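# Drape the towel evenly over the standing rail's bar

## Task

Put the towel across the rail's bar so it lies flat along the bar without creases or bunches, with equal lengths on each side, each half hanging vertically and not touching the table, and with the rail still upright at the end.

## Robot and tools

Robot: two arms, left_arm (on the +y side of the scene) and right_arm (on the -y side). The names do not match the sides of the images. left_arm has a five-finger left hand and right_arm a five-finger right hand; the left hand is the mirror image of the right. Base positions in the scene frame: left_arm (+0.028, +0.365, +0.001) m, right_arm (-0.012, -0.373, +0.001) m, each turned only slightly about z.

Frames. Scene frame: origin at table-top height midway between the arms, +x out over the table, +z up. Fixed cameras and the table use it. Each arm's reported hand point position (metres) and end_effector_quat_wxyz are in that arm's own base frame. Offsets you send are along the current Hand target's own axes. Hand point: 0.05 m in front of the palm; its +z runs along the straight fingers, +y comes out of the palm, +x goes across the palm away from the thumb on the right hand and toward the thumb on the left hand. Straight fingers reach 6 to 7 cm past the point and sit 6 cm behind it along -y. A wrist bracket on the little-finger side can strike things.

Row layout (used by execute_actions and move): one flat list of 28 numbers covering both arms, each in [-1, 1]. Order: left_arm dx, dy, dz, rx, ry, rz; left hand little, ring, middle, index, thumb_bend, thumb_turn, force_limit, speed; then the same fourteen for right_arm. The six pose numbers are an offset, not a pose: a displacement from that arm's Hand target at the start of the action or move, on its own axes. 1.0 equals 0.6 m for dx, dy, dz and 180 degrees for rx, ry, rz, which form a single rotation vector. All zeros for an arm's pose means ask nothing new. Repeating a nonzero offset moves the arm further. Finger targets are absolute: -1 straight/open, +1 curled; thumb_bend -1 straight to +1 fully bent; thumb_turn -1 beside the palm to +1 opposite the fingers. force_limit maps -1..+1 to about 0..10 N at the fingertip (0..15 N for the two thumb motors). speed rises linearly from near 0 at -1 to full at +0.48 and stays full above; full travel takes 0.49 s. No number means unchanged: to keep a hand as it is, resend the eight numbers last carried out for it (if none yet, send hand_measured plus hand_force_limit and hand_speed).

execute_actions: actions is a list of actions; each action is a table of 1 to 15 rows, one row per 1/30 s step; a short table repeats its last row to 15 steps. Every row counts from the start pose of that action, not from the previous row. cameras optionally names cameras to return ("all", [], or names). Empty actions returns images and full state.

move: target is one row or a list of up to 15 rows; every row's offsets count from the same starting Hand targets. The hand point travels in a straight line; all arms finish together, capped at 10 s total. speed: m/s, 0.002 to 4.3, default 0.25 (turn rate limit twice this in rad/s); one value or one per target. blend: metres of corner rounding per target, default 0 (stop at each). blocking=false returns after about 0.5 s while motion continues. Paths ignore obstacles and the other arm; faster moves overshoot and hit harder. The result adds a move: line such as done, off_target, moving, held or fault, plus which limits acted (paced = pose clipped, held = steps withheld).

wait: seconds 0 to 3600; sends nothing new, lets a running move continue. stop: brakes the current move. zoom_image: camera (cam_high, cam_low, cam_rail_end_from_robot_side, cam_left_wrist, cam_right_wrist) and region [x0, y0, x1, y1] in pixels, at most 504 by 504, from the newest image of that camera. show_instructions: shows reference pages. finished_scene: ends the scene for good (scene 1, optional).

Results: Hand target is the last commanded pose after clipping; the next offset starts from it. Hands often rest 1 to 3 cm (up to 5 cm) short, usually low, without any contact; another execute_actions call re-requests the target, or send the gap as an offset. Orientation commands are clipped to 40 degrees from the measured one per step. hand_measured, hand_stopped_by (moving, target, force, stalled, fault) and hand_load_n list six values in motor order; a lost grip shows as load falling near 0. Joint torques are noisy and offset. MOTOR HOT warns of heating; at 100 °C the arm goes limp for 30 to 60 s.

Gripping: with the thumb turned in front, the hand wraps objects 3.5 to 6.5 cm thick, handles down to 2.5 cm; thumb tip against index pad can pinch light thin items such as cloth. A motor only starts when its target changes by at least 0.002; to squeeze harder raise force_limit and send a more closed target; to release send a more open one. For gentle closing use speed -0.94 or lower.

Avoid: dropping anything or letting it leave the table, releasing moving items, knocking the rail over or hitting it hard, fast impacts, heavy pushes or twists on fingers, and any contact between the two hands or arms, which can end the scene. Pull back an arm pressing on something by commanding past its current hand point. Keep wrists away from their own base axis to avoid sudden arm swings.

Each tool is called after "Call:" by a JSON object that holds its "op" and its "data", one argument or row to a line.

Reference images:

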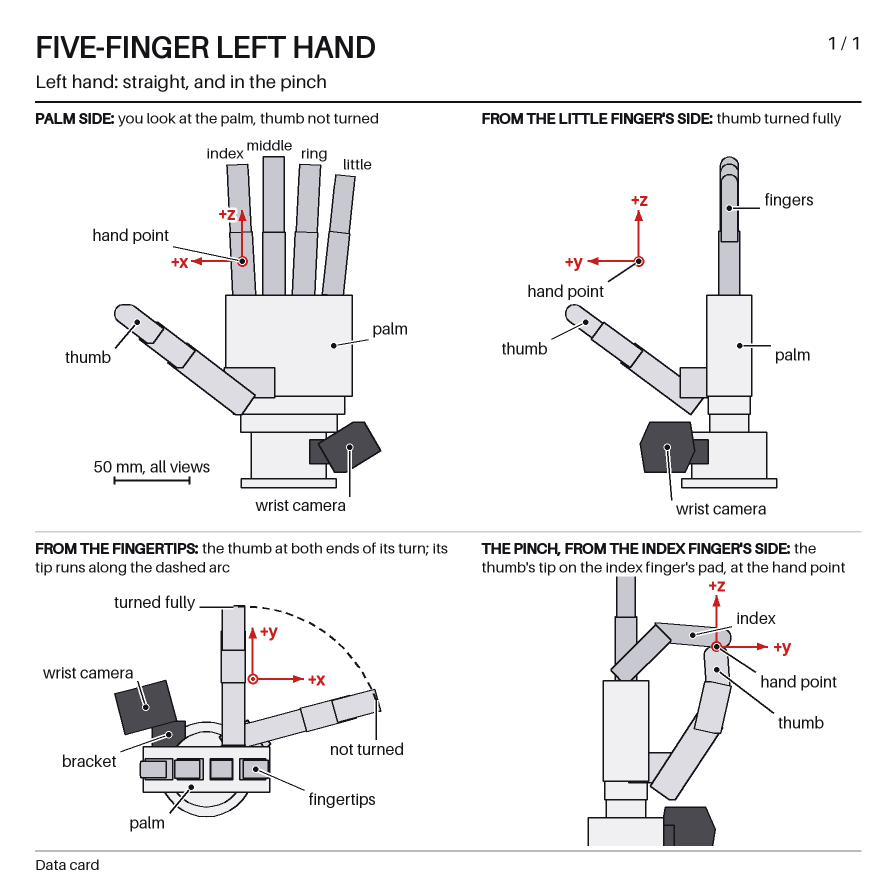

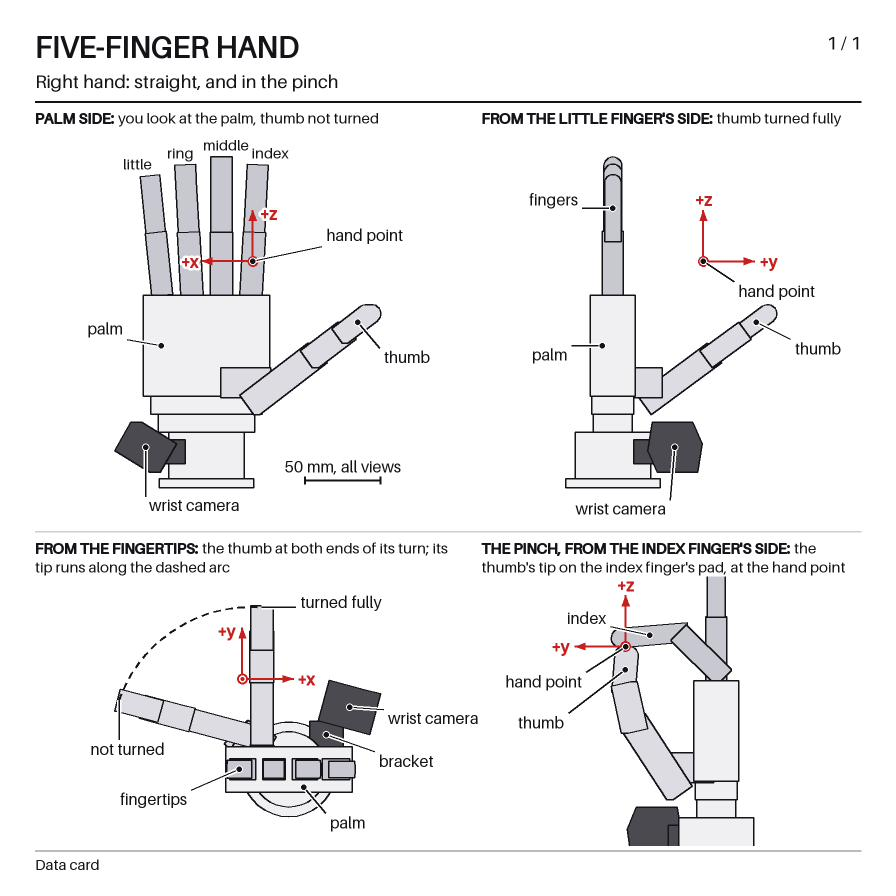

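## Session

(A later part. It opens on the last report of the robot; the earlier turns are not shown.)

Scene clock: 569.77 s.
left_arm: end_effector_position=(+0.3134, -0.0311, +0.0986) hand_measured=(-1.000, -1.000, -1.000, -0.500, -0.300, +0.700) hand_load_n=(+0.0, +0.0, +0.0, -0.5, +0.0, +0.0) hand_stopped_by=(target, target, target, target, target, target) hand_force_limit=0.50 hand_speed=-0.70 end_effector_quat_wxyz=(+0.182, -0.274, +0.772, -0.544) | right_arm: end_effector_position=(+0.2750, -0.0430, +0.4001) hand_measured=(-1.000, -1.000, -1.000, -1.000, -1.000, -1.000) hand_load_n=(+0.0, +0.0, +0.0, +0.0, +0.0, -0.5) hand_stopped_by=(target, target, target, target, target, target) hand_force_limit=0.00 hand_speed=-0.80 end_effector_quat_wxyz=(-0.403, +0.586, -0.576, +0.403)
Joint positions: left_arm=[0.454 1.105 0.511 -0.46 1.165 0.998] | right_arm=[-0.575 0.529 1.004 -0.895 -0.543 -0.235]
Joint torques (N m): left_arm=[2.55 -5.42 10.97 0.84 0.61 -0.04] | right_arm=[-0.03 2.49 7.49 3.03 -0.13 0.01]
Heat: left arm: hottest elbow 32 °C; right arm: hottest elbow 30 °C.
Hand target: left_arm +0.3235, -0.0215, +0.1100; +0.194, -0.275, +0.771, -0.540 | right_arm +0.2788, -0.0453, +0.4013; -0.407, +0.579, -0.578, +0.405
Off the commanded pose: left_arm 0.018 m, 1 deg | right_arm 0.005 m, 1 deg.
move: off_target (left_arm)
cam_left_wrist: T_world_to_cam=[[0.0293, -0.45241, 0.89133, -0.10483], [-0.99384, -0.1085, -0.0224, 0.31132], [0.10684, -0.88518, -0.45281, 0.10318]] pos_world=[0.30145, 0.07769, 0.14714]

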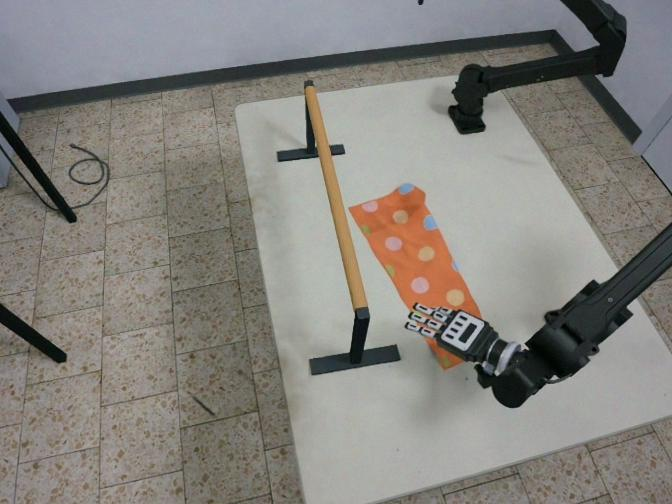

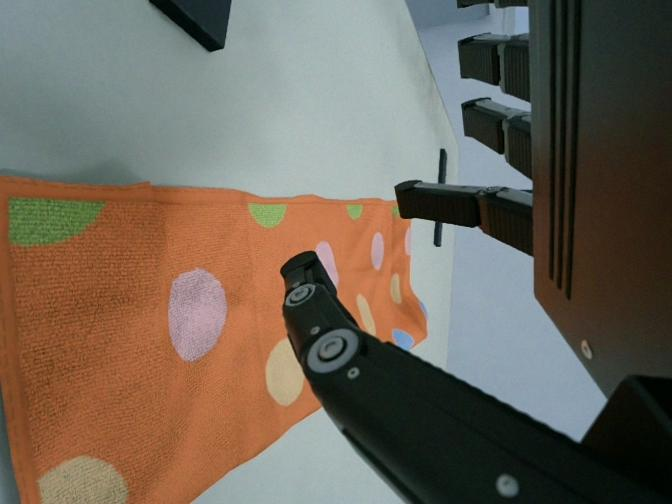

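Call:
{"op": "move", "data": {
  "target": [0,-0.235,-0.0855,0,0,0,-1,-1,-1,-0.5,-0.3,0.7,0.5,-0.7,0,0,0,0,0,0,-1,-1,-1,-1,-1,-1,0,-0.8],
  "speed": 0.15,
  "cameras": ["cam_high","cam_left_wrist"]
}}

Call:
{"op": "zoom_image", "data": {
  "camera": "cam_high",
  "region": [330, 165, 520, 385]
}}

Scene clock: 574.87 s.
left_arm: end_effector_position=(+0.3166, -0.0297, +0.2475) hand_measured=(-1.000, -1.000, -1.000, -0.500, -0.300, +0.700) hand_load_n=(+0.5, +0.0, +0.0, +0.0, +0.0, +0.0) hand_stopped_by=(target, target, target, target, target, target) hand_force_limit=0.50 hand_speed=-0.70 end_effector_quat_wxyz=(+0.179, -0.279, +0.771, -0.544) | right_arm: end_effector_position=(+0.2750, -0.0430, +0.4001) hand_measured=(-1.000, -1.000, -1.000, -1.000, -1.000, -1.000) hand_load_n=(+0.0, +0.0, -0.5, +0.0, +0.0, +0.0) hand_stopped_by=(target, target, target, target, target, target) hand_force_limit=0.00 hand_speed=-0.80 end_effector_quat_wxyz=(-0.403, +0.586, -0.576, +0.403)
Joint positions: left_arm=[0.454 0.939 0.828 -0.94 1.164 0.983] | right_arm=[-0.575 0.529 1.004 -0.895 -0.543 -0.235]
Joint torques (N m): left_arm=[2.14 -4.37 12.86 0.95 0.72 0.16] | right_arm=[0.09 2.49 7.5 3 -0.13 0]
Heat: left arm: hottest elbow 33 °C; right arm: hottest elbow 30 °C.
Hand target: left_arm +0.3232, -0.0216, +0.2601; +0.194, -0.275, +0.771, -0.540 | right_arm +0.2788, -0.0453, +0.4013; -0.407, +0.579, -0.578, +0.405
Off the commanded pose: left_arm 0.016 m, 2 deg | right_arm 0.005 m, 1 deg.
move: off_target (left_arm)
cam_left_wrist: T_world_to_cam=[[0.03886, -0.4474, 0.89349, -0.24042], [-0.99337, -0.11415, -0.01395, 0.3156], [0.10823, -0.88702, -0.44886, 0.17003]] pos_world=[0.30445, 0.07929, 0.29553]

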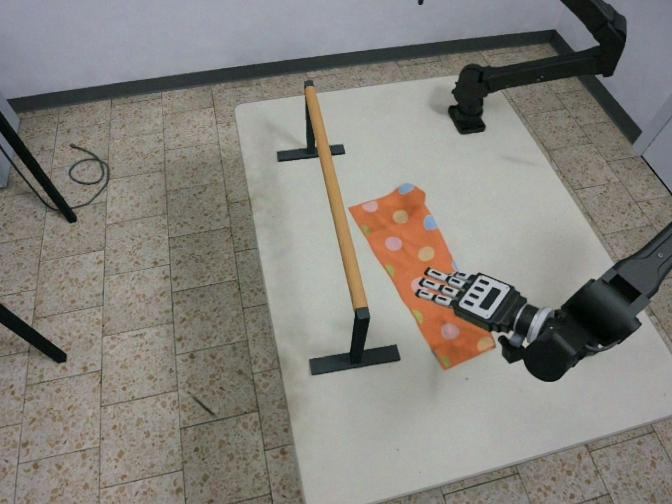

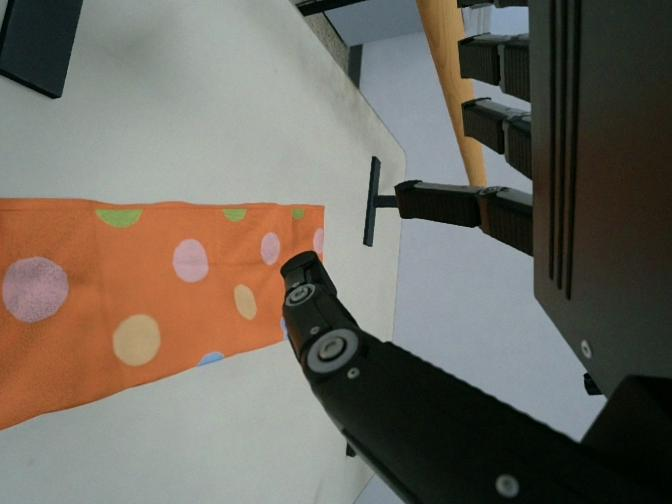

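Scaled by 2.291 from the camera's image (finer frame: 960x720).

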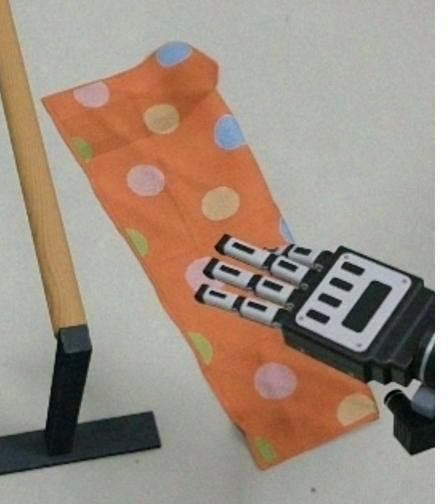

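Call:
{"op": "move", "data": {
  "target": [0,0,0,0,0,0,-1,-1,-1,-0.5,-0.3,0.7,0.5,-0.7,-0.2448,0.3635,-0.0353,-0.222,0,0,-1,-1,-1,-1,-1,-1,0,-0.8],
  "speed": 0.2,
  "cameras": ["cam_high","cam_right_wrist"]
}}

Scene clock: 588.40 s.
left_arm: end_effector_position=(+0.3166, -0.0297, +0.2475) hand_measured=(-1.000, -1.000, -1.000, -0.500, -0.300, +0.700) hand_load_n=(+0.0, +0.0, +0.0, +0.0, +0.5, -0.5) hand_stopped_by=(target, target, target, target, target, target) hand_force_limit=0.50 hand_speed=-0.70 end_effector_quat_wxyz=(+0.179, -0.279, +0.771, -0.544) | right_arm: end_effector_position=(+0.1854, +0.1006, +0.2046) hand_measured=(-1.000, -1.000, -1.000, -1.000, -1.000, -1.000) hand_load_n=(+0.0, +0.0, +0.0, +0.0, +0.0, +0.0) hand_stopped_by=(target, target, target, target, target, target) hand_force_limit=0.00 hand_speed=-0.80 end_effector_quat_wxyz=(-0.188, +0.686, -0.678, +0.185)
Joint positions: left_arm=[0.454 0.939 0.828 -0.94 1.164 0.983] | right_arm=[0.465 0.589 0.774 -1.266 0.224 0.397]
Joint torques (N m): left_arm=[1.73 -4.54 12.78 0.75 0.74 0.12] | right_arm=[1.08 1.49 7.97 1.14 0.36 0]
Heat: left arm: hottest elbow 33 °C; right arm: hottest elbow 30 °C.
Hand target: left_arm +0.3233, -0.0216, +0.2602; +0.194, -0.275, +0.771, -0.540 | right_arm +0.1845, +0.1016, +0.2037; -0.185, +0.683, -0.682, +0.183
Off the commanded pose: left_arm 0.016 m, 2 deg | right_arm 0.002 m, 1 deg.
move: done
cam_right_wrist: T_world_to_cam=[[-0.84008, -0.26367, -0.47407, 0.27961], [-0.46151, 0.80667, 0.36917, -0.08008], [0.28508, 0.52892, -0.79936, 0.17211]] pos_world=[0.14887, 0.04729, 0.2997]

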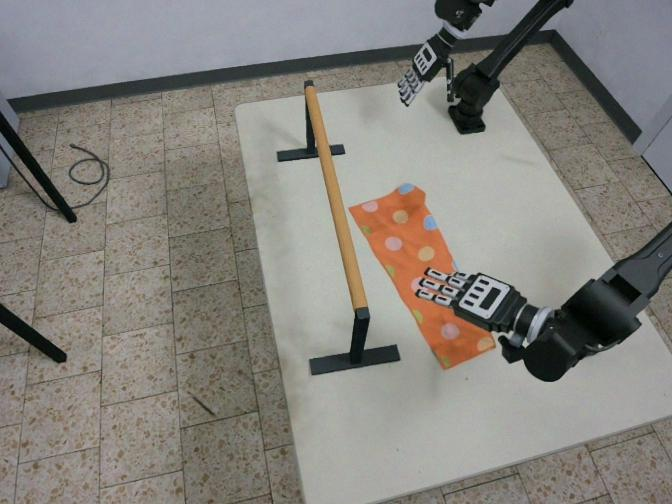

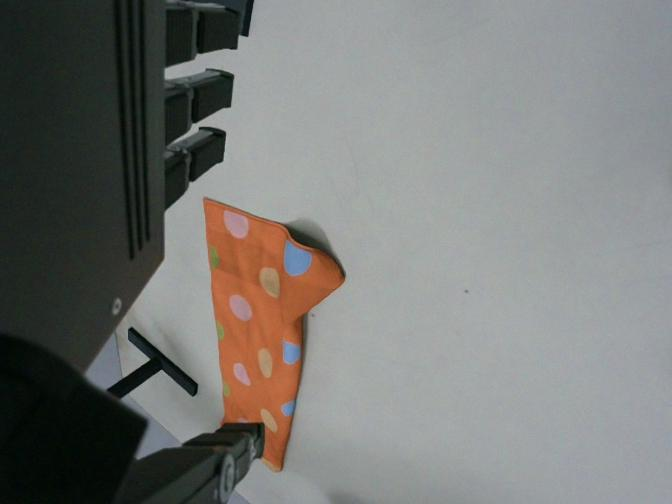

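Call:
{"op": "zoom_image", "data": {
  "camera": "cam_right_wrist",
  "region": [180, 180, 380, 330]
}}

Scaled by 2.520 from the camera's image (finer frame: 960x720).

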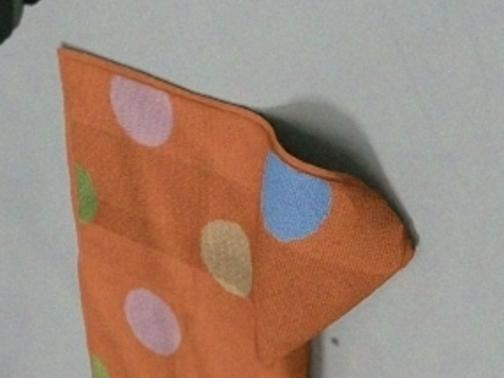

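Call:
{"op": "move", "data": {
  "target": [0.3198,-0.0013,0.688,-0.1661,0.0553,0.0388,0.7,0.7,0.7,0.24,-0.9,0.7,0.0,-0.3,0,0,0,0,0,0,-1,-1,-1,-1,-1,-1,0,-0.8],
  "speed": 0.12,
  "cameras": ["cam_high","cam_left_wrist","cam_low"]
}}

Scene clock: 644.00 s.
left_arm: end_effector_position=(+0.4158, -0.4322, +0.1129) hand_measured=(+0.700, +0.700, +0.700, +0.240, -0.900, +0.700) hand_load_n=(+0.0, +0.0, +0.0, +0.0, +0.0, +0.0) hand_stopped_by=(target, target, target, target, target, target) hand_force_limit=0.00 hand_speed=-0.30 end_effector_quat_wxyz=(+0.081, -0.221, +0.915, -0.329) | right_arm: end_effector_position=(+0.1854, +0.1007, +0.2046) hand_measured=(-1.000, -1.000, -1.000, -1.000, -1.000, -1.000) hand_load_n=(+0.0, +0.0, +0.0, +0.0, +0.0, +0.0) hand_stopped_by=(target, target, target, target, target, target) hand_force_limit=0.00 hand_speed=-0.80 end_effector_quat_wxyz=(-0.188, +0.686, -0.678, +0.185)
Joint positions: left_arm=[-0.708 1.694 1.324 -0.547 0.241 0.307] | right_arm=[0.465 0.589 0.774 -1.266 0.224 0.397]
Joint torques (N m): left_arm=[0.26 -14.1 12.86 1.18 0.07 -0.15] | right_arm=[0.79 1.44 8.01 1.11 0.36 0.01]
Heat: left arm: hottest elbow 35 °C; right arm: hottest elbow 31 °C.
Hand target: left_arm +0.4214, -0.4434, +0.1198; +0.082, -0.222, +0.913, -0.332 | right_arm +0.1845, +0.1016, +0.2037; -0.185, +0.683, -0.682, +0.183
Off the commanded pose: left_arm 0.014 m, 0 deg | right_arm 0.002 m, 1 deg.
move: off_target (left_arm)
cam_left_wrist: T_world_to_cam=[[0.10628, -0.81066, 0.57579, -0.45328], [-0.97138, 0.03907, 0.23431, 0.39533], [-0.21244, -0.58421, -0.78331, 0.0438]] pos_world=[0.4415, -0.35731, 0.20267]
Images, in order (width x height): cam_high 672x504, cam_low 672x504, cam_left_wrist 672x504.

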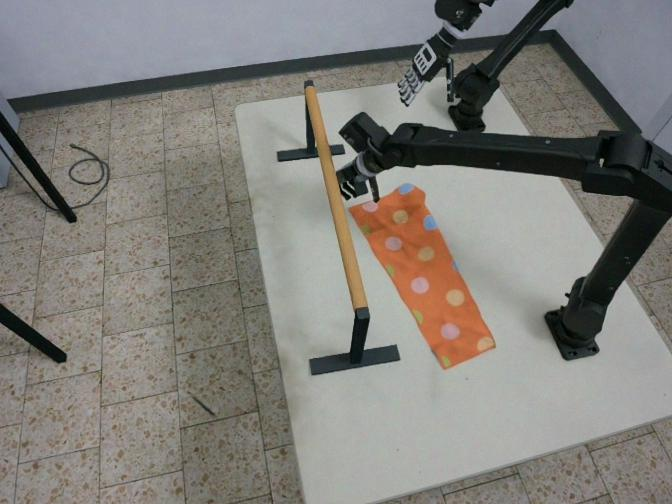

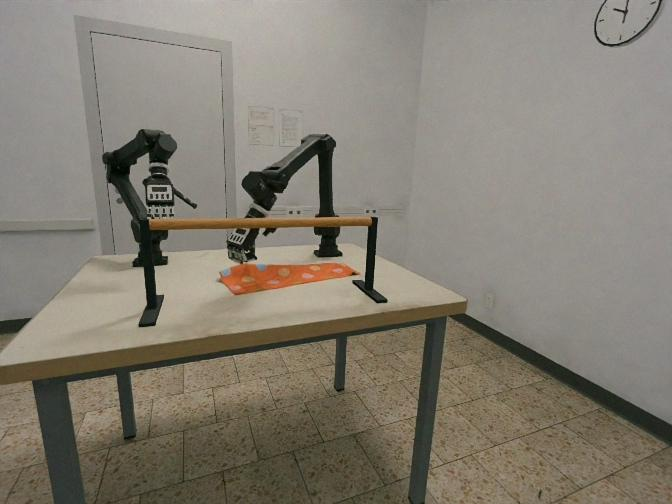

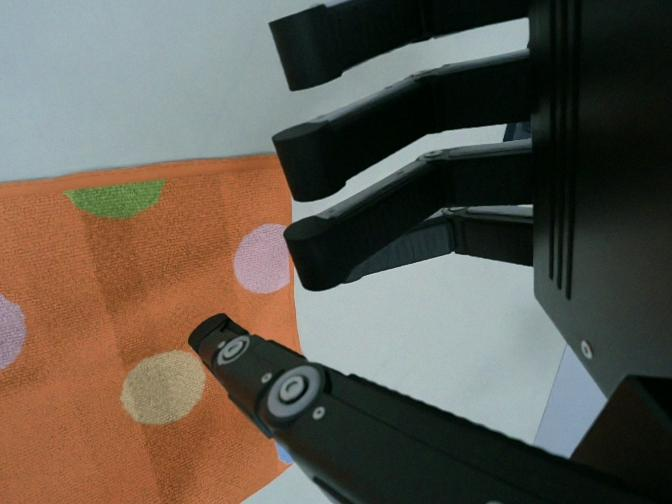

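Call:
{"op": "move", "data": {
  "target": [-0.0065,0.0692,0.1272,0,0,0,0.7,0.7,0.7,0.24,-0.9,0.7,0.0,-0.3,0,0,0,0,0,0,-1,-1,-1,-1,-1,-1,0,-0.8],
  "speed": 0.08,
  "cameras": ["cam_left_wrist"]
}}

Scene clock: 655.33 s.
left_arm: end_effector_position=(+0.4380, -0.4508, +0.0448) hand_measured=(+0.700, +0.700, +0.700, +0.240, -0.900, +0.700) hand_load_n=(+0.0, +0.0, +0.0, +0.0, +0.0, +0.0) hand_stopped_by=(target, target, target, target, target, target) hand_force_limit=0.00 hand_speed=-0.30 end_effector_quat_wxyz=(+0.086, -0.221, +0.912, -0.334) | right_arm: end_effector_position=(+0.1854, +0.1007, +0.2046) hand_measured=(-1.000, -1.000, -1.000, -1.000, -1.000, -1.000) hand_load_n=(+0.0, -0.5, +0.0, +0.0, +0.0, -0.5) hand_stopped_by=(target, target, target, target, target, target) hand_force_limit=0.00 hand_speed=-0.80 end_effector_quat_wxyz=(-0.188, +0.686, -0.678, +0.185)
Joint positions: left_arm=[-0.708 1.831 1.313 -0.383 0.238 0.304] | right_arm=[0.465 0.589 0.774 -1.266 0.224 0.397]
Joint torques (N m): left_arm=[-0.62 -14.97 8.69 2.24 0.08 -0.11] | right_arm=[0.85 1.55 8.03 1.1 0.38 0]
Heat: left arm: hottest elbow 36 °C; right arm: hottest elbow 31 °C.
Hand target: left_arm +0.4329, -0.4569, +0.0345; +0.082, -0.222, +0.913, -0.332 | right_arm +0.1845, +0.1016, +0.2037; -0.185, +0.683, -0.682, +0.183
Off the commanded pose: left_arm 0.013 m, 1 deg | right_arm 0.002 m, 1 deg.
move: off_target (left_arm)
cam_left_wrist: T_world_to_cam=[[0.10296, -0.80447, 0.585, -0.42752], [-0.9743, 0.0369, 0.22222, 0.43442], [-0.20036, -0.59284, -0.78, -0.02502]] pos_world=[0.46225, -0.37479, 0.13405]

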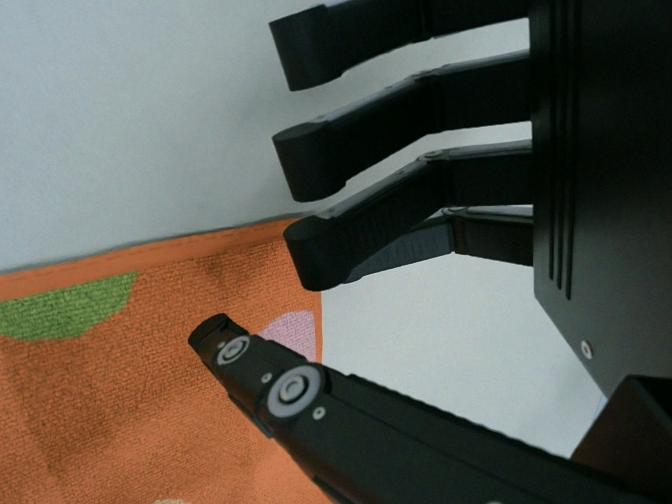

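Call:
{"op": "move", "data": {
  "target": [0.012,0.041,0.0243,0,0,0,0.7,0.7,0.7,0.24,-0.9,0.7,0.0,-0.3,0,0,0,0,0,0,-1,-1,-1,-1,-1,-1,0,-0.8],
  "speed": 0.06,
  "cameras": ["cam_left_wrist"]
}}

Scene clock: 661.27 s.
left_arm: end_effector_position=(+0.4304, -0.4472, +0.0242) hand_measured=(+0.700, +0.700, +0.700, +0.240, -0.900, +0.700) hand_load_n=(+0.0, +0.0, +0.0, -0.5, +0.0, +0.0) hand_stopped_by=(target, target, target, target, target, target) hand_force_limit=0.00 hand_speed=-0.30 end_effector_quat_wxyz=(+0.089, -0.221, +0.910, -0.339) | right_arm: end_effector_position=(+0.1854, +0.1007, +0.2046) hand_measured=(-1.000, -1.000, -1.000, -1.000, -1.000, -1.000) hand_load_n=(+0.0, +0.0, -0.5, +0.0, +0.0, +0.0) hand_stopped_by=(target, target, target, target, target, target) hand_force_limit=0.00 hand_speed=-0.80 end_effector_quat_wxyz=(-0.188, +0.686, -0.678, +0.185)
Joint positions: left_arm=[-0.712 1.835 1.253 -0.305 0.235 0.299] | right_arm=[0.465 0.589 0.774 -1.266 0.224 0.397]
Joint torques (N m): left_arm=[-0.62 -14.39 7.92 2.45 0.04 -0.1] | right_arm=[0.79 1.61 8.03 1.16 0.38 0.01]
Heat: left arm: hottest elbow 36 °C; right arm: hottest elbow 31 °C.
Hand target: left_arm +0.4222, -0.4516, +0.0074; +0.082, -0.222, +0.913, -0.332 | right_arm +0.1845, +0.1016, +0.2037; -0.185, +0.683, -0.682, +0.183
Off the commanded pose: left_arm 0.019 m, 1 deg | right_arm 0.002 m, 1 deg.
move: off_target (left_arm)
cam_left_wrist: T_world_to_cam=[[0.0988, -0.7997, 0.59222, -0.40809], [-0.9763, 0.03727, 0.21319, 0.43266], [-0.19256, -0.59925, -0.77706, -0.04673]] pos_world=[0.45373, -0.37047, 0.11313]

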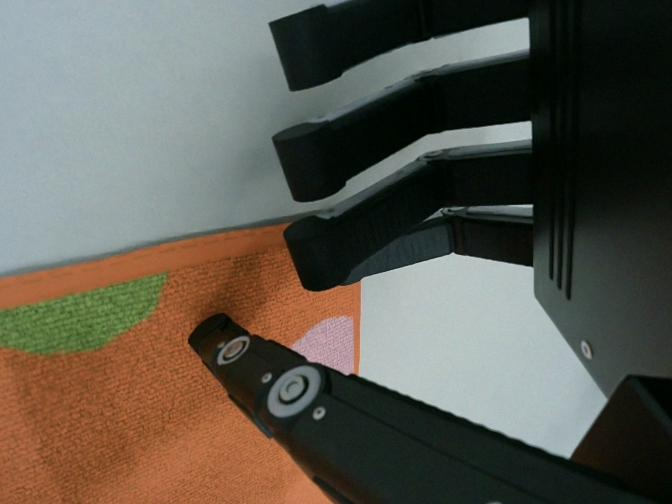

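Call:
{"op": "move", "data": {
  "target": [0,0.0129,0.0153,0,0,0,0.7,0.7,0.7,0.24,-0.9,0.7,0.0,-0.3,0,0,0,0,0,0,-1,-1,-1,-1,-1,-1,0,-0.8],
  "speed": 0.05,
  "cameras": ["cam_left_wrist"]
}}

Scene clock: 665.43 s.
left_arm: end_effector_position=(+0.4330, -0.4498, +0.0229) hand_measured=(+0.700, +0.700, +0.700, +0.240, -0.900, +0.700) hand_load_n=(+0.0, +0.0, +0.5, -2.5, +0.0, +0.0) hand_stopped_by=(target, target, target, target, target, target) hand_force_limit=0.00 hand_speed=-0.30 end_effector_quat_wxyz=(+0.094, -0.220, +0.907, -0.346) | right_arm: end_effector_position=(+0.1854, +0.1007, +0.2046) hand_measured=(-1.000, -1.000, -1.000, -1.000, -1.000, -1.000) hand_load_n=(+0.0, +0.0, +0.0, +0.0, +0.0, +0.0) hand_stopped_by=(target, target, target, target, target, target) hand_force_limit=0.00 hand_speed=-0.80 end_effector_quat_wxyz=(-0.188, +0.686, -0.678, +0.185)
Joint positions: left_arm=[-0.712 1.839 1.247 -0.277 0.235 0.295] | right_arm=[0.465 0.589 0.774 -1.266 0.224 0.397]
Joint torques (N m): left_arm=[-0.73 -13.22 7.36 2.36 0.03 -0.07] | right_arm=[0.79 1.44 8.09 1.1 0.39 0.02]
Heat: left arm: hottest elbow 36 °C; right arm: hottest elbow 31 °C.
Hand target: left_arm +0.4223, -0.4517, -0.0044; +0.082, -0.222, +0.913, -0.332 | right_arm +0.1845, +0.1016, +0.2037; -0.185, +0.683, -0.682, +0.183
Off the commanded pose: left_arm 0.030 m, 2 deg | right_arm 0.002 m, 1 deg.
move: off_target (left_arm)
cam_left_wrist: T_world_to_cam=[[0.09377, -0.79127, 0.60423, -0.40401], [-0.97894, 0.03727, 0.20074, 0.43696], [-0.18136, -0.61033, -0.77111, -0.05876]] pos_world=[0.45499, -0.37183, 0.11109]

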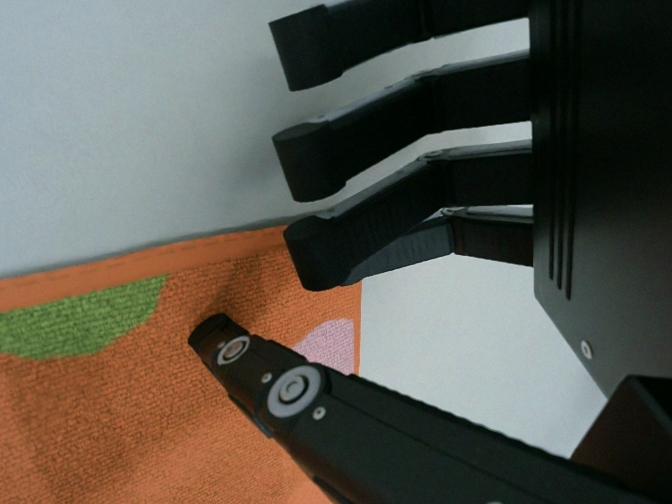

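Call:
{"op": "move", "data": {
  "target": [0,0.0043,0.0051,0,0,0,0.7,0.7,0.7,0.24,-0.2,0.7,0.1,-0.75,0,0,0,0,0,0,-1,-1,-1,-1,-1,-1,0,-0.8],
  "speed": 0.05,
  "cameras": ["cam_left_wrist"]
}}

Scene clock: 673.37 s.
left_arm: end_effector_position=(+0.4339, -0.4506, +0.0223) hand_measured=(+0.700, +0.700, +0.700, +0.240, -0.200, +0.700) hand_load_n=(+0.0, +0.0, +0.0, -2.5, +1.5, +0.0) hand_stopped_by=(target, target, target, target, target, target) hand_force_limit=0.10 hand_speed=-0.75 end_effector_quat_wxyz=(+0.095, -0.220, +0.906, -0.349) | right_arm: end_effector_position=(+0.1854, +0.1007, +0.2046) hand_measured=(-1.000, -1.000, -1.000, -1.000, -1.000, -1.000) hand_load_n=(+0.0, -0.5, +0.0, +0.0, -0.5, +0.0) hand_stopped_by=(target, target, target, target, target, target) hand_force_limit=0.00 hand_speed=-0.80 end_effector_quat_wxyz=(-0.188, +0.686, -0.678, +0.185)
Joint positions: left_arm=[-0.712 1.84 1.245 -0.267 0.235 0.294] | right_arm=[0.465 0.589 0.774 -1.266 0.224 0.397]
Joint torques (N m): left_arm=[-0.62 -13.22 7.38 2.43 0.05 -0.06] | right_arm=[0.85 1.55 8.02 1.11 0.38 0.01]
Heat: left arm: hottest elbow 35 °C; right arm: hottest elbow 31 °C.
Hand target: left_arm +0.4223, -0.4516, -0.0085; +0.082, -0.222, +0.913, -0.332 | right_arm +0.1845, +0.1016, +0.2037; -0.185, +0.683, -0.682, +0.183
Off the commanded pose: left_arm 0.033 m, 3 deg | right_arm 0.002 m, 1 deg.
move: off_target (left_arm)
cam_left_wrist: T_world_to_cam=[[0.092, -0.78854, 0.60806, -0.40249], [-0.97976, 0.03733, 0.19665, 0.43849], [-0.17777, -0.61385, -0.76915, -0.06283]] pos_world=[0.45548, -0.37232, 0.11018]

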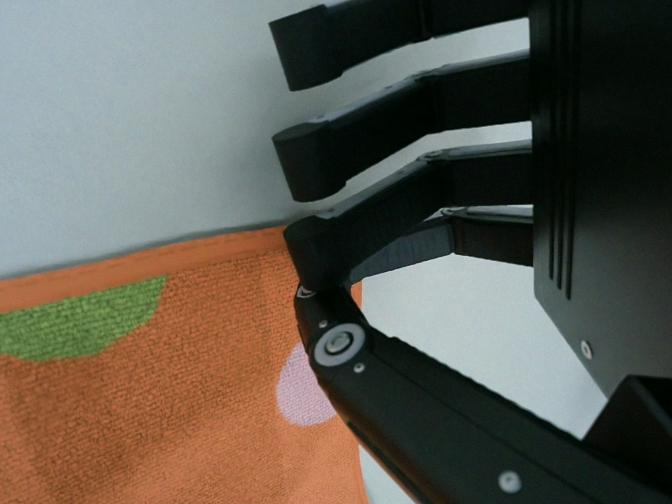

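Call:
{"op": "move", "data": {
  "target": [
    [0,-0.04,-0.047,0,0,0,0.7,0.7,0.7,0.24,-0.2,0.7,0.1,-0.75,0,0,0,0,0,0,-1,-1,-1,-1,-1,-1,0,-0.8],
    [0,-0.04,-0.047,0,0,0,0.8,0.8,0.8,0.4,-0.9,0.7,0.1,-0.4,0,0,0,0,0,0,-1,-1,-1,-1,-1,-1,0,-0.8],
    [0,0.0,0.0,0,0,0,0.8,0.8,0.8,0.4,-0.9,0.7,0.1,-0.4,0,0,0,0,0,0,-1,-1,-1,-1,-1,-1,0,-0.8]
  ],
  "speed": 0.06,
  "cameras": ["cam_left_wrist"]
}}

Scene clock: 687.17 s.
left_arm: end_effector_position=(+0.4331, -0.4503, +0.0207) hand_measured=(+0.800, +0.800, +0.800, +0.288, -0.900, +0.700) hand_load_n=(+0.0, +0.0, +0.5, -1.5, +0.5, +0.0) hand_stopped_by=(target, target, target, force, target, target) hand_force_limit=0.10 hand_speed=-0.40 end_effector_quat_wxyz=(+0.094, -0.221, +0.907, -0.347) | right_arm: end_effector_position=(+0.1854, +0.1007, +0.2046) hand_measured=(-1.000, -1.000, -1.000, -1.000, -1.000, -1.000) hand_load_n=(+0.0, +0.0, +0.0, +0.5, +0.0, +0.0) hand_stopped_by=(target, target, target, target, target, target) hand_force_limit=0.00 hand_speed=-0.80 end_effector_quat_wxyz=(-0.188, +0.686, -0.678, +0.185)
Joint positions: left_arm=[-0.713 1.842 1.245 -0.27 0.235 0.293] | right_arm=[0.465 0.589 0.774 -1.266 0.224 0.397]
Joint torques (N m): left_arm=[-0.67 -13.22 7.38 2.35 0.03 -0.03] | right_arm=[0.91 1.79 8.01 1.1 0.37 0.02]
Heat: left arm: hottest elbow 34 °C; right arm: hottest elbow 31 °C.
Hand target: left_arm +0.4221, -0.4517, -0.0085; +0.082, -0.222, +0.913, -0.332 | right_arm +0.1845, +0.1016, +0.2037; -0.185, +0.683, -0.682, +0.183
Off the commanded pose: left_arm 0.031 m, 2 deg | right_arm 0.002 m, 1 deg.
move: off_target (left_arm); target 2's new numbers were sent with left_arm's hand 0.011 m and 0 deg from that target
cam_left_wrist: T_world_to_cam=[[0.09449, -0.7902, 0.60553, -0.40295], [-0.97899, 0.03663, 0.20057, 0.43736], [-0.18067, -0.61176, -0.77014, -0.06179]] pos_world=[0.45509, -0.37223, 0.10869]

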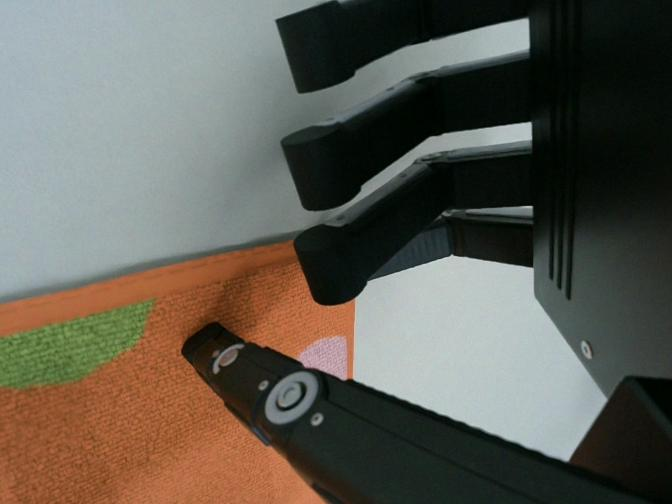

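Call:
{"op": "move", "data": {
  "target": [
    [0,-0.04,-0.047,0,0,0,0.8,0.8,0.8,0.4,-0.9,0.7,0.1,-0.4,0,0,0,0,0,0,-1,-1,-1,-1,-1,-1,0,-0.8],
    [0,-0.04,-0.047,0,0,0,0.8,0.8,0.8,0.42,-0.9,0.7,0.1,-0.4,0,0,0,0,0,0,-1,-1,-1,-1,-1,-1,0,-0.8],
    [0,0.0,0.0,0,0,0,0.8,0.8,0.8,0.42,-0.9,0.7,0.1,-0.4,0,0,0,0,0,0,-1,-1,-1,-1,-1,-1,0,-0.8]
  ],
  "speed": 0.06,
  "cameras": ["cam_left_wrist"]
}}

Scene clock: 693.23 s.
left_arm: end_effector_position=(+0.4328, -0.4501, +0.0203) hand_measured=(+0.800, +0.800, +0.800, +0.420, -0.900, +0.700) hand_load_n=(+0.0, +0.0, +0.0, +0.0, +2.5, +0.0) hand_stopped_by=(target, target, target, target, target, target) hand_force_limit=0.10 hand_speed=-0.40 end_effector_quat_wxyz=(+0.094, -0.221, +0.907, -0.346) | right_arm: end_effector_position=(+0.1854, +0.1007, +0.2046) hand_measured=(-1.000, -1.000, -1.000, -1.000, -1.000, -1.000) hand_load_n=(+0.0, +0.0, +0.0, -0.5, +0.0, +0.0) hand_stopped_by=(target, target, target, target, target, target) hand_force_limit=0.00 hand_speed=-0.80 end_effector_quat_wxyz=(-0.188, +0.686, -0.678, +0.185)
Joint positions: left_arm=[-0.713 1.843 1.245 -0.271 0.235 0.293] | right_arm=[0.465 0.589 0.774 -1.266 0.224 0.397]
Joint torques (N m): left_arm=[-0.44 -13.04 7.3 2.44 0.1 -0.05] | right_arm=[0.73 1.38 8.02 1.14 0.38 0]
Heat: left arm: hottest elbow 34 °C; right arm: hottest elbow 31 °C.
Hand target: left_arm +0.4222, -0.4516, -0.0085; +0.082, -0.222, +0.913, -0.332 | right_arm +0.1845, +0.1016, +0.2037; -0.185, +0.683, -0.682, +0.183
Off the commanded pose: left_arm 0.031 m, 2 deg | right_arm 0.002 m, 1 deg.
move: off_target (left_arm); target 2's new numbers were sent with left_arm's hand 0.012 m and 0 deg from that target
cam_left_wrist: T_world_to_cam=[[0.0953, -0.79077, 0.60465, -0.40308], [-0.97875, 0.03635, 0.20181, 0.43687], [-0.18156, -0.61104, -0.7705, -0.06122]] pos_world=[0.45489, -0.37203, 0.10839]

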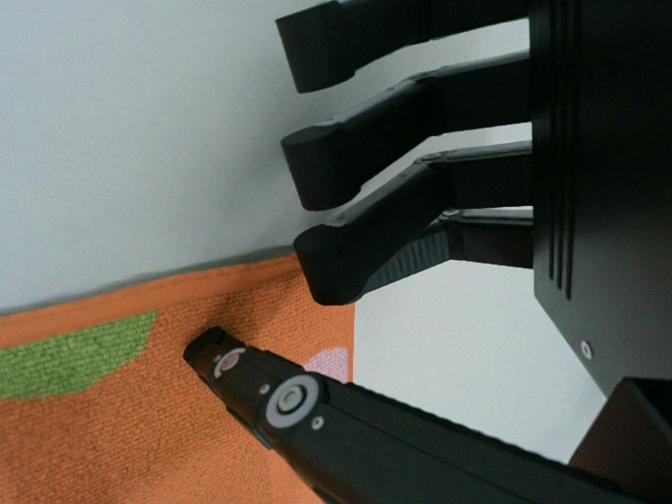

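Call:
{"op": "move", "data": {
  "target": [0,0,0,0,0,0,0.8,0.8,0.8,0.42,0.0,0.7,0.1,-0.75,0,0,0,0,0,0,-1,-1,-1,-1,-1,-1,0,-0.8],
  "speed": 0.06,
  "cameras": ["cam_left_wrist"]
}}

Scene clock: 700.97 s.
left_arm: end_effector_position=(+0.4332, -0.4506, +0.0198) hand_measured=(+0.800, +0.800, +0.800, +0.420, -0.324, +0.700) hand_load_n=(+0.0, +0.0, +0.0, +0.5, +10.0, +0.5) hand_stopped_by=(target, target, target, target, force, target) hand_force_limit=0.10 hand_speed=-0.75 end_effector_quat_wxyz=(+0.094, -0.222, +0.906, -0.347) | right_arm: end_effector_position=(+0.1854, +0.1007, +0.2046) hand_measured=(-1.000, -1.000, -1.000, -1.000, -1.000, -1.000) hand_load_n=(+0.0, +0.0, +0.0, +0.0, +0.0, +0.0) hand_stopped_by=(target, target, target, target, target, target) hand_force_limit=0.00 hand_speed=-0.80 end_effector_quat_wxyz=(-0.188, +0.686, -0.678, +0.185)
Joint positions: left_arm=[-0.713 1.844 1.245 -0.268 0.235 0.292] | right_arm=[0.465 0.589 0.774 -1.266 0.224 0.397]
Joint torques (N m): left_arm=[-0.03 -12.92 7.3 2.35 0.08 0] | right_arm=[0.67 1.61 8.09 1.09 0.38 0.01]
Heat: left arm: hottest elbow 33 °C; right arm: hottest elbow 32 °C.
Hand target: left_arm +0.4223, -0.4516, -0.0085; +0.082, -0.222, +0.913, -0.332 | right_arm +0.1845, +0.1016, +0.2037; -0.185, +0.683, -0.682, +0.183
Off the commanded pose: left_arm 0.030 m, 2 deg | right_arm 0.002 m, 1 deg.
move: done
cam_left_wrist: T_world_to_cam=[[0.09604, -0.78977, 0.60584, -0.40307], [-0.97884, 0.03555, 0.2015, 0.43707], [-0.18067, -0.61238, -0.76965, -0.06281]] pos_world=[0.45519, -0.37233, 0.10779]

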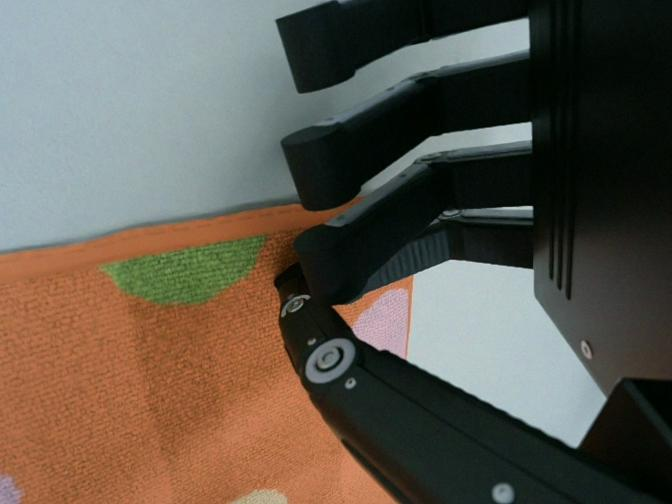

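Call:
{"op": "move", "data": {
  "target": [
    [0.0592,0.0235,-0.0197,0,0,0,0.8,0.8,0.8,0.42,0.0,0.7,0.1,-0.75,0,0,0,0,0,0,-1,-1,-1,-1,-1,-1,0,-0.8]
  ],
  "speed": 0.04,
  "cameras": ["cam_left_wrist","cam_high"]
}}

Scene clock: 710.90 s.
left_arm: end_effector_position=(+0.4035, -0.4535, +0.0181) hand_measured=(+0.800, +0.800, +0.800, +0.420, -0.324, +0.700) hand_load_n=(+0.0, +0.0, +0.0, +1.0, +9.5, +0.0) hand_stopped_by=(target, target, target, target, force, target) hand_force_limit=0.10 hand_speed=-0.75 end_effector_quat_wxyz=(+0.101, -0.219, +0.904, -0.352) | right_arm: end_effector_position=(+0.1854, +0.1007, +0.2046) hand_measured=(-1.000, -1.000, -1.000, -1.000, -1.000, -1.000) hand_load_n=(+0.0, +0.0, +0.0, +0.0, +0.0, -0.5) hand_stopped_by=(target, target, target, target, target, target) hand_force_limit=0.00 hand_speed=-0.80 end_effector_quat_wxyz=(-0.188, +0.686, -0.678, +0.185)
Joint positions: left_arm=[-0.756 1.797 1.161 -0.208 0.201 0.262] | right_arm=[0.465 0.589 0.774 -1.266 0.224 0.397]
Joint torques (N m): left_arm=[-0.79 -14.1 6.06 1.63 0.05 -0.09] | right_arm=[0.85 1.67 8.09 1.14 0.37 0]
Heat: left arm: hottest elbow 33 °C; right arm: hottest elbow 32 °C.
Hand target: left_arm +0.3821, -0.4516, -0.0085; +0.082, -0.222, +0.913, -0.332 | right_arm +0.1845, +0.1016, +0.2037; -0.185, +0.683, -0.682, +0.183
Off the commanded pose: left_arm 0.034 m, 3 deg | right_arm 0.002 m, 1 deg.
move: off_target (left_arm)
cam_left_wrist: T_world_to_cam=[[0.08597, -0.78562, 0.61271, -0.39569], [-0.98219, 0.03629, 0.18435, 0.41047], [-0.16707, -0.61765, -0.76851, -0.07925]] pos_world=[0.42394, -0.37471, 0.10587]
Images, in order (width x height): cam_high 672x504, cam_left_wrist 672x504.

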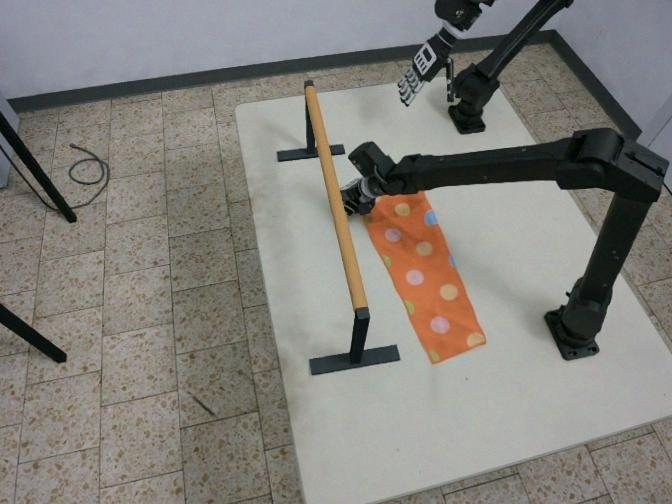

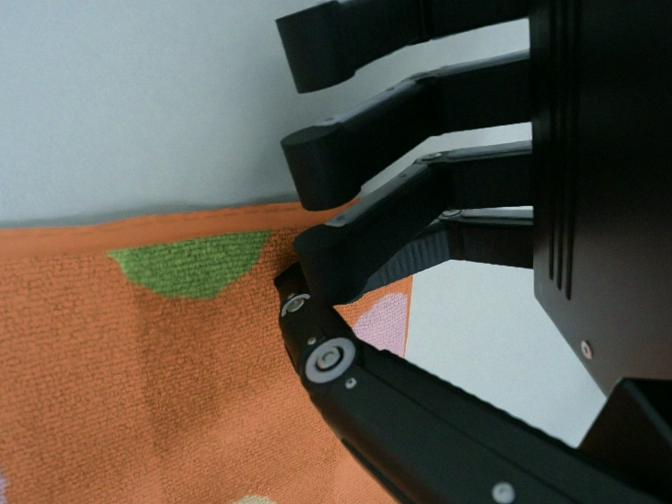

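Call:
{"op": "move", "data": {
  "target": [
    [0,-0.0536,-0.0638,0,0,0,0.8,0.8,0.8,0.42,0.0,0.7,0.1,-0.75,0,0,0,0,0,0,-1,-1,-1,-1,-1,-1,0,-0.8],
    [-0.0052,-0.0933,-0.0197,0,0,0,0.8,0.8,0.8,0.30,-0.9,0.7,0.1,-0.4,0,0,0,0,0,0,-1,-1,-1,-1,-1,-1,0,-0.8]
  ],
  "speed": 0.08,
  "cameras": ["cam_left_wrist"]
}}

Scene clock: 718.63 s.
left_arm: end_effector_position=(+0.3985, -0.4683, +0.0339) hand_measured=(+0.800, +0.800, +0.800, +0.300, -0.900, +0.700) hand_load_n=(+0.0, +0.5, +0.0, +0.0, +0.0, +0.0) hand_stopped_by=(target, target, target, target, target, target) hand_force_limit=0.10 hand_speed=-0.40 end_effector_quat_wxyz=(+0.083, -0.222, +0.914, -0.330) | right_arm: end_effector_position=(+0.1854, +0.1007, +0.2046) hand_measured=(-1.000, -1.000, -1.000, -1.000, -1.000, -1.000) hand_load_n=(+0.0, +0.0, +0.5, +0.0, +0.0, +0.0) hand_stopped_by=(target, target, target, target, target, target) hand_force_limit=0.00 hand_speed=-0.80 end_effector_quat_wxyz=(-0.188, +0.686, -0.678, +0.185)
Joint positions: left_arm=[-0.78 1.81 1.251 -0.34 0.195 0.246] | right_arm=[0.465 0.589 0.774 -1.266 0.224 0.397]
Joint torques (N m): left_arm=[-0.44 -15.15 11.71 1.18 0.01 -0.1] | right_arm=[0.73 1.61 8.09 1.09 0.37 0.01]
Heat: left arm: hottest elbow 33 °C; right arm: hottest elbow 32 °C.
Hand target: left_arm +0.4009, -0.4816, +0.0365; +0.082, -0.222, +0.913, -0.332 | right_arm +0.1845, +0.1016, +0.2037; -0.185, +0.683, -0.682, +0.183
Off the commanded pose: left_arm 0.014 m, 0 deg | right_arm 0.002 m, 1 deg.
move: off_target (left_arm); target 2's new numbers were sent with left_arm's hand 0.014 m and 0 deg from that target
cam_left_wrist: T_world_to_cam=[[0.10746, -0.80855, 0.57853, -0.43476], [-0.97245, 0.03559, 0.23037, 0.39733], [-0.20685, -0.58735, -0.78245, -0.04655]] pos_world=[0.42348, -0.39301, 0.12356]

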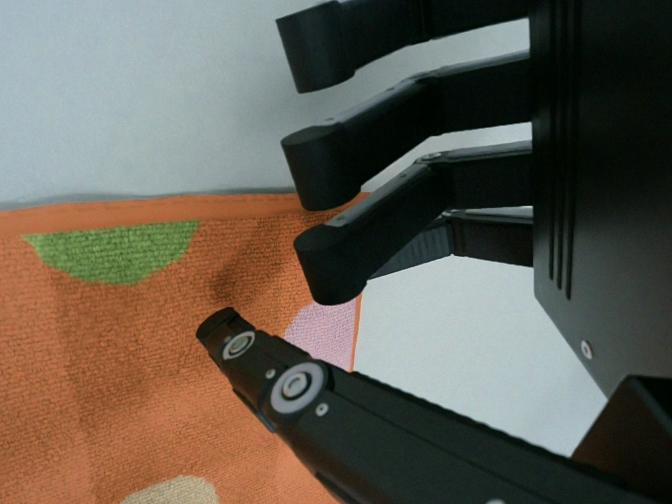

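Call:
{"op": "move", "data": {
  "target": [0.0047,0.0288,0.0597,0,0,0,0.8,0.8,0.8,0.30,-0.9,0.7,0.1,-0.4,0,0,0,0,0,0,-1,-1,-1,-1,-1,-1,0,-0.8],
  "speed": 0.06,
  "cameras": ["cam_left_wrist"]
}}

Scene clock: 723.60 s.
left_arm: end_effector_position=(+0.4053, -0.4793, +0.0189) hand_measured=(+0.800, +0.800, +0.800, +0.300, -0.900, +0.700) hand_load_n=(+0.0, +0.0, +0.0, -3.5, +0.5, +0.0) hand_stopped_by=(target, target, target, target, target, target) hand_force_limit=0.10 hand_speed=-0.40 end_effector_quat_wxyz=(+0.087, -0.224, +0.910, -0.339) | right_arm: end_effector_position=(+0.1854, +0.1007, +0.2046) hand_measured=(-1.000, -1.000, -1.000, -1.000, -1.000, -1.000) hand_load_n=(+0.5, +0.0, +0.0, +0.0, +0.0, -0.5) hand_stopped_by=(target, target, target, target, target, target) hand_force_limit=0.00 hand_speed=-0.80 end_effector_quat_wxyz=(-0.188, +0.686, -0.678, +0.185)
Joint positions: left_arm=[-0.785 1.851 1.258 -0.284 0.19 0.235] | right_arm=[0.465 0.589 0.774 -1.266 0.224 0.397]
Joint torques (N m): left_arm=[-1.14 -12.81 10.37 2.32 -0.02 -0.06] | right_arm=[0.73 1.67 7.99 1.17 0.36 0.01]
Heat: left arm: hottest elbow 34 °C; right arm: hottest elbow 32 °C.
Hand target: left_arm +0.4031, -0.4915, -0.0021; +0.082, -0.222, +0.913, -0.332 | right_arm +0.1845, +0.1016, +0.2037; -0.185, +0.683, -0.682, +0.183
Off the commanded pose: left_arm 0.024 m, 1 deg | right_arm 0.002 m, 1 deg.
move: off_target (left_arm)
cam_left_wrist: T_world_to_cam=[[0.10633, -0.79807, 0.59311, -0.43049], [-0.97525, 0.03259, 0.2187, 0.40782], [-0.19387, -0.60169, -0.77485, -0.07565]] pos_world=[0.42883, -0.40237, 0.10753]

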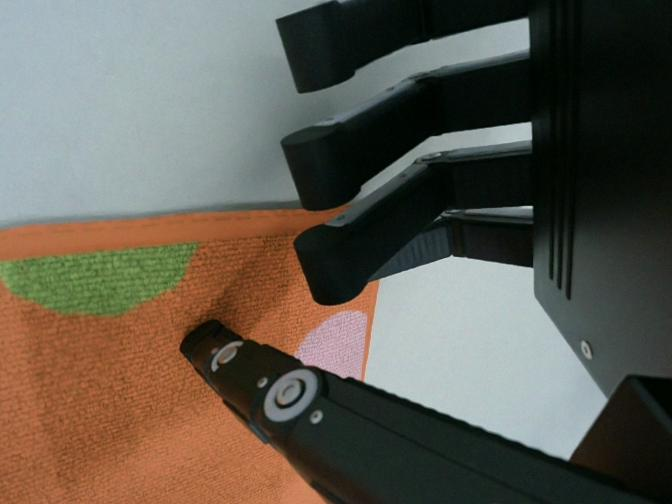

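Call:
{"op": "move", "data": {
  "target": [0,0.0086,0.0102,0,0,0,0.8,0.8,0.8,0.30,0.0,0.7,0.1,-0.8,0,0,0,0,0,0,-1,-1,-1,-1,-1,-1,0,-0.8],
  "speed": 0.05,
  "cameras": ["cam_left_wrist"]
}}

Scene clock: 732.03 s.
left_arm: end_effector_position=(+0.4078, -0.4838, +0.0192) hand_measured=(+0.800, +0.800, +0.800, +0.300, -0.372, +0.700) hand_load_n=(+0.0, +0.0, +0.0, +0.0, +8.5, +0.5) hand_stopped_by=(target, target, target, target, force, target) hand_force_limit=0.10 hand_speed=-0.80 end_effector_quat_wxyz=(+0.090, -0.225, +0.906, -0.347) | right_arm: end_effector_position=(+0.1854, +0.1007, +0.2046) hand_measured=(-1.000, -1.000, -1.000, -1.000, -1.000, -1.000) hand_load_n=(+0.0, +0.0, +0.0, +0.0, +0.0, -0.5) hand_stopped_by=(target, target, target, target, target, target) hand_force_limit=0.00 hand_speed=-0.80 end_effector_quat_wxyz=(-0.188, +0.686, -0.678, +0.185)
Joint positions: left_arm=[-0.786 1.855 1.258 -0.262 0.19 0.227] | right_arm=[0.465 0.589 0.774 -1.266 0.224 0.397]
Joint torques (N m): left_arm=[-0.44 -12.4 9.61 2.3 -0.05 0.03] | right_arm=[1.03 1.73 8.1 1.11 0.37 0]
Heat: left arm: hottest elbow 34 °C; right arm: hottest elbow 32 °C.
Hand target: left_arm +0.4031, -0.4915, -0.0102; +0.082, -0.222, +0.913, -0.332 | right_arm +0.1845, +0.1016, +0.2037; -0.185, +0.683, -0.682, +0.183
Off the commanded pose: left_arm 0.031 m, 2 deg | right_arm 0.002 m, 1 deg.
move: off_target (left_arm)
cam_left_wrist: T_world_to_cam=[[0.10421, -0.7885, 0.60615, -0.42924], [-0.97724, 0.03205, 0.2097, 0.41101], [-0.18478, -0.6142, -0.76721, -0.08759]] pos_world=[0.4302, -0.40543, 0.10679]

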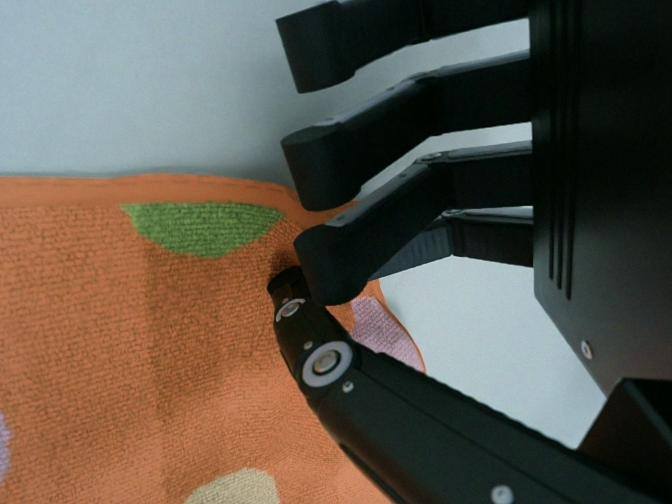

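Call:
{"op": "zoom_image", "data": {
  "camera": "cam_left_wrist",
  "region": [200, 150, 450, 400]
}}

Scaled by 2.016 from the camera's image (finer frame: 960x720).

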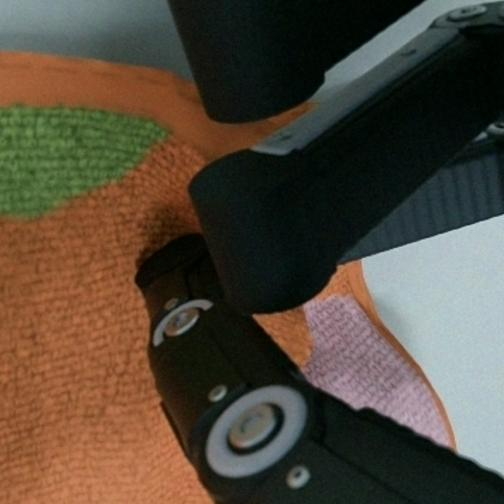

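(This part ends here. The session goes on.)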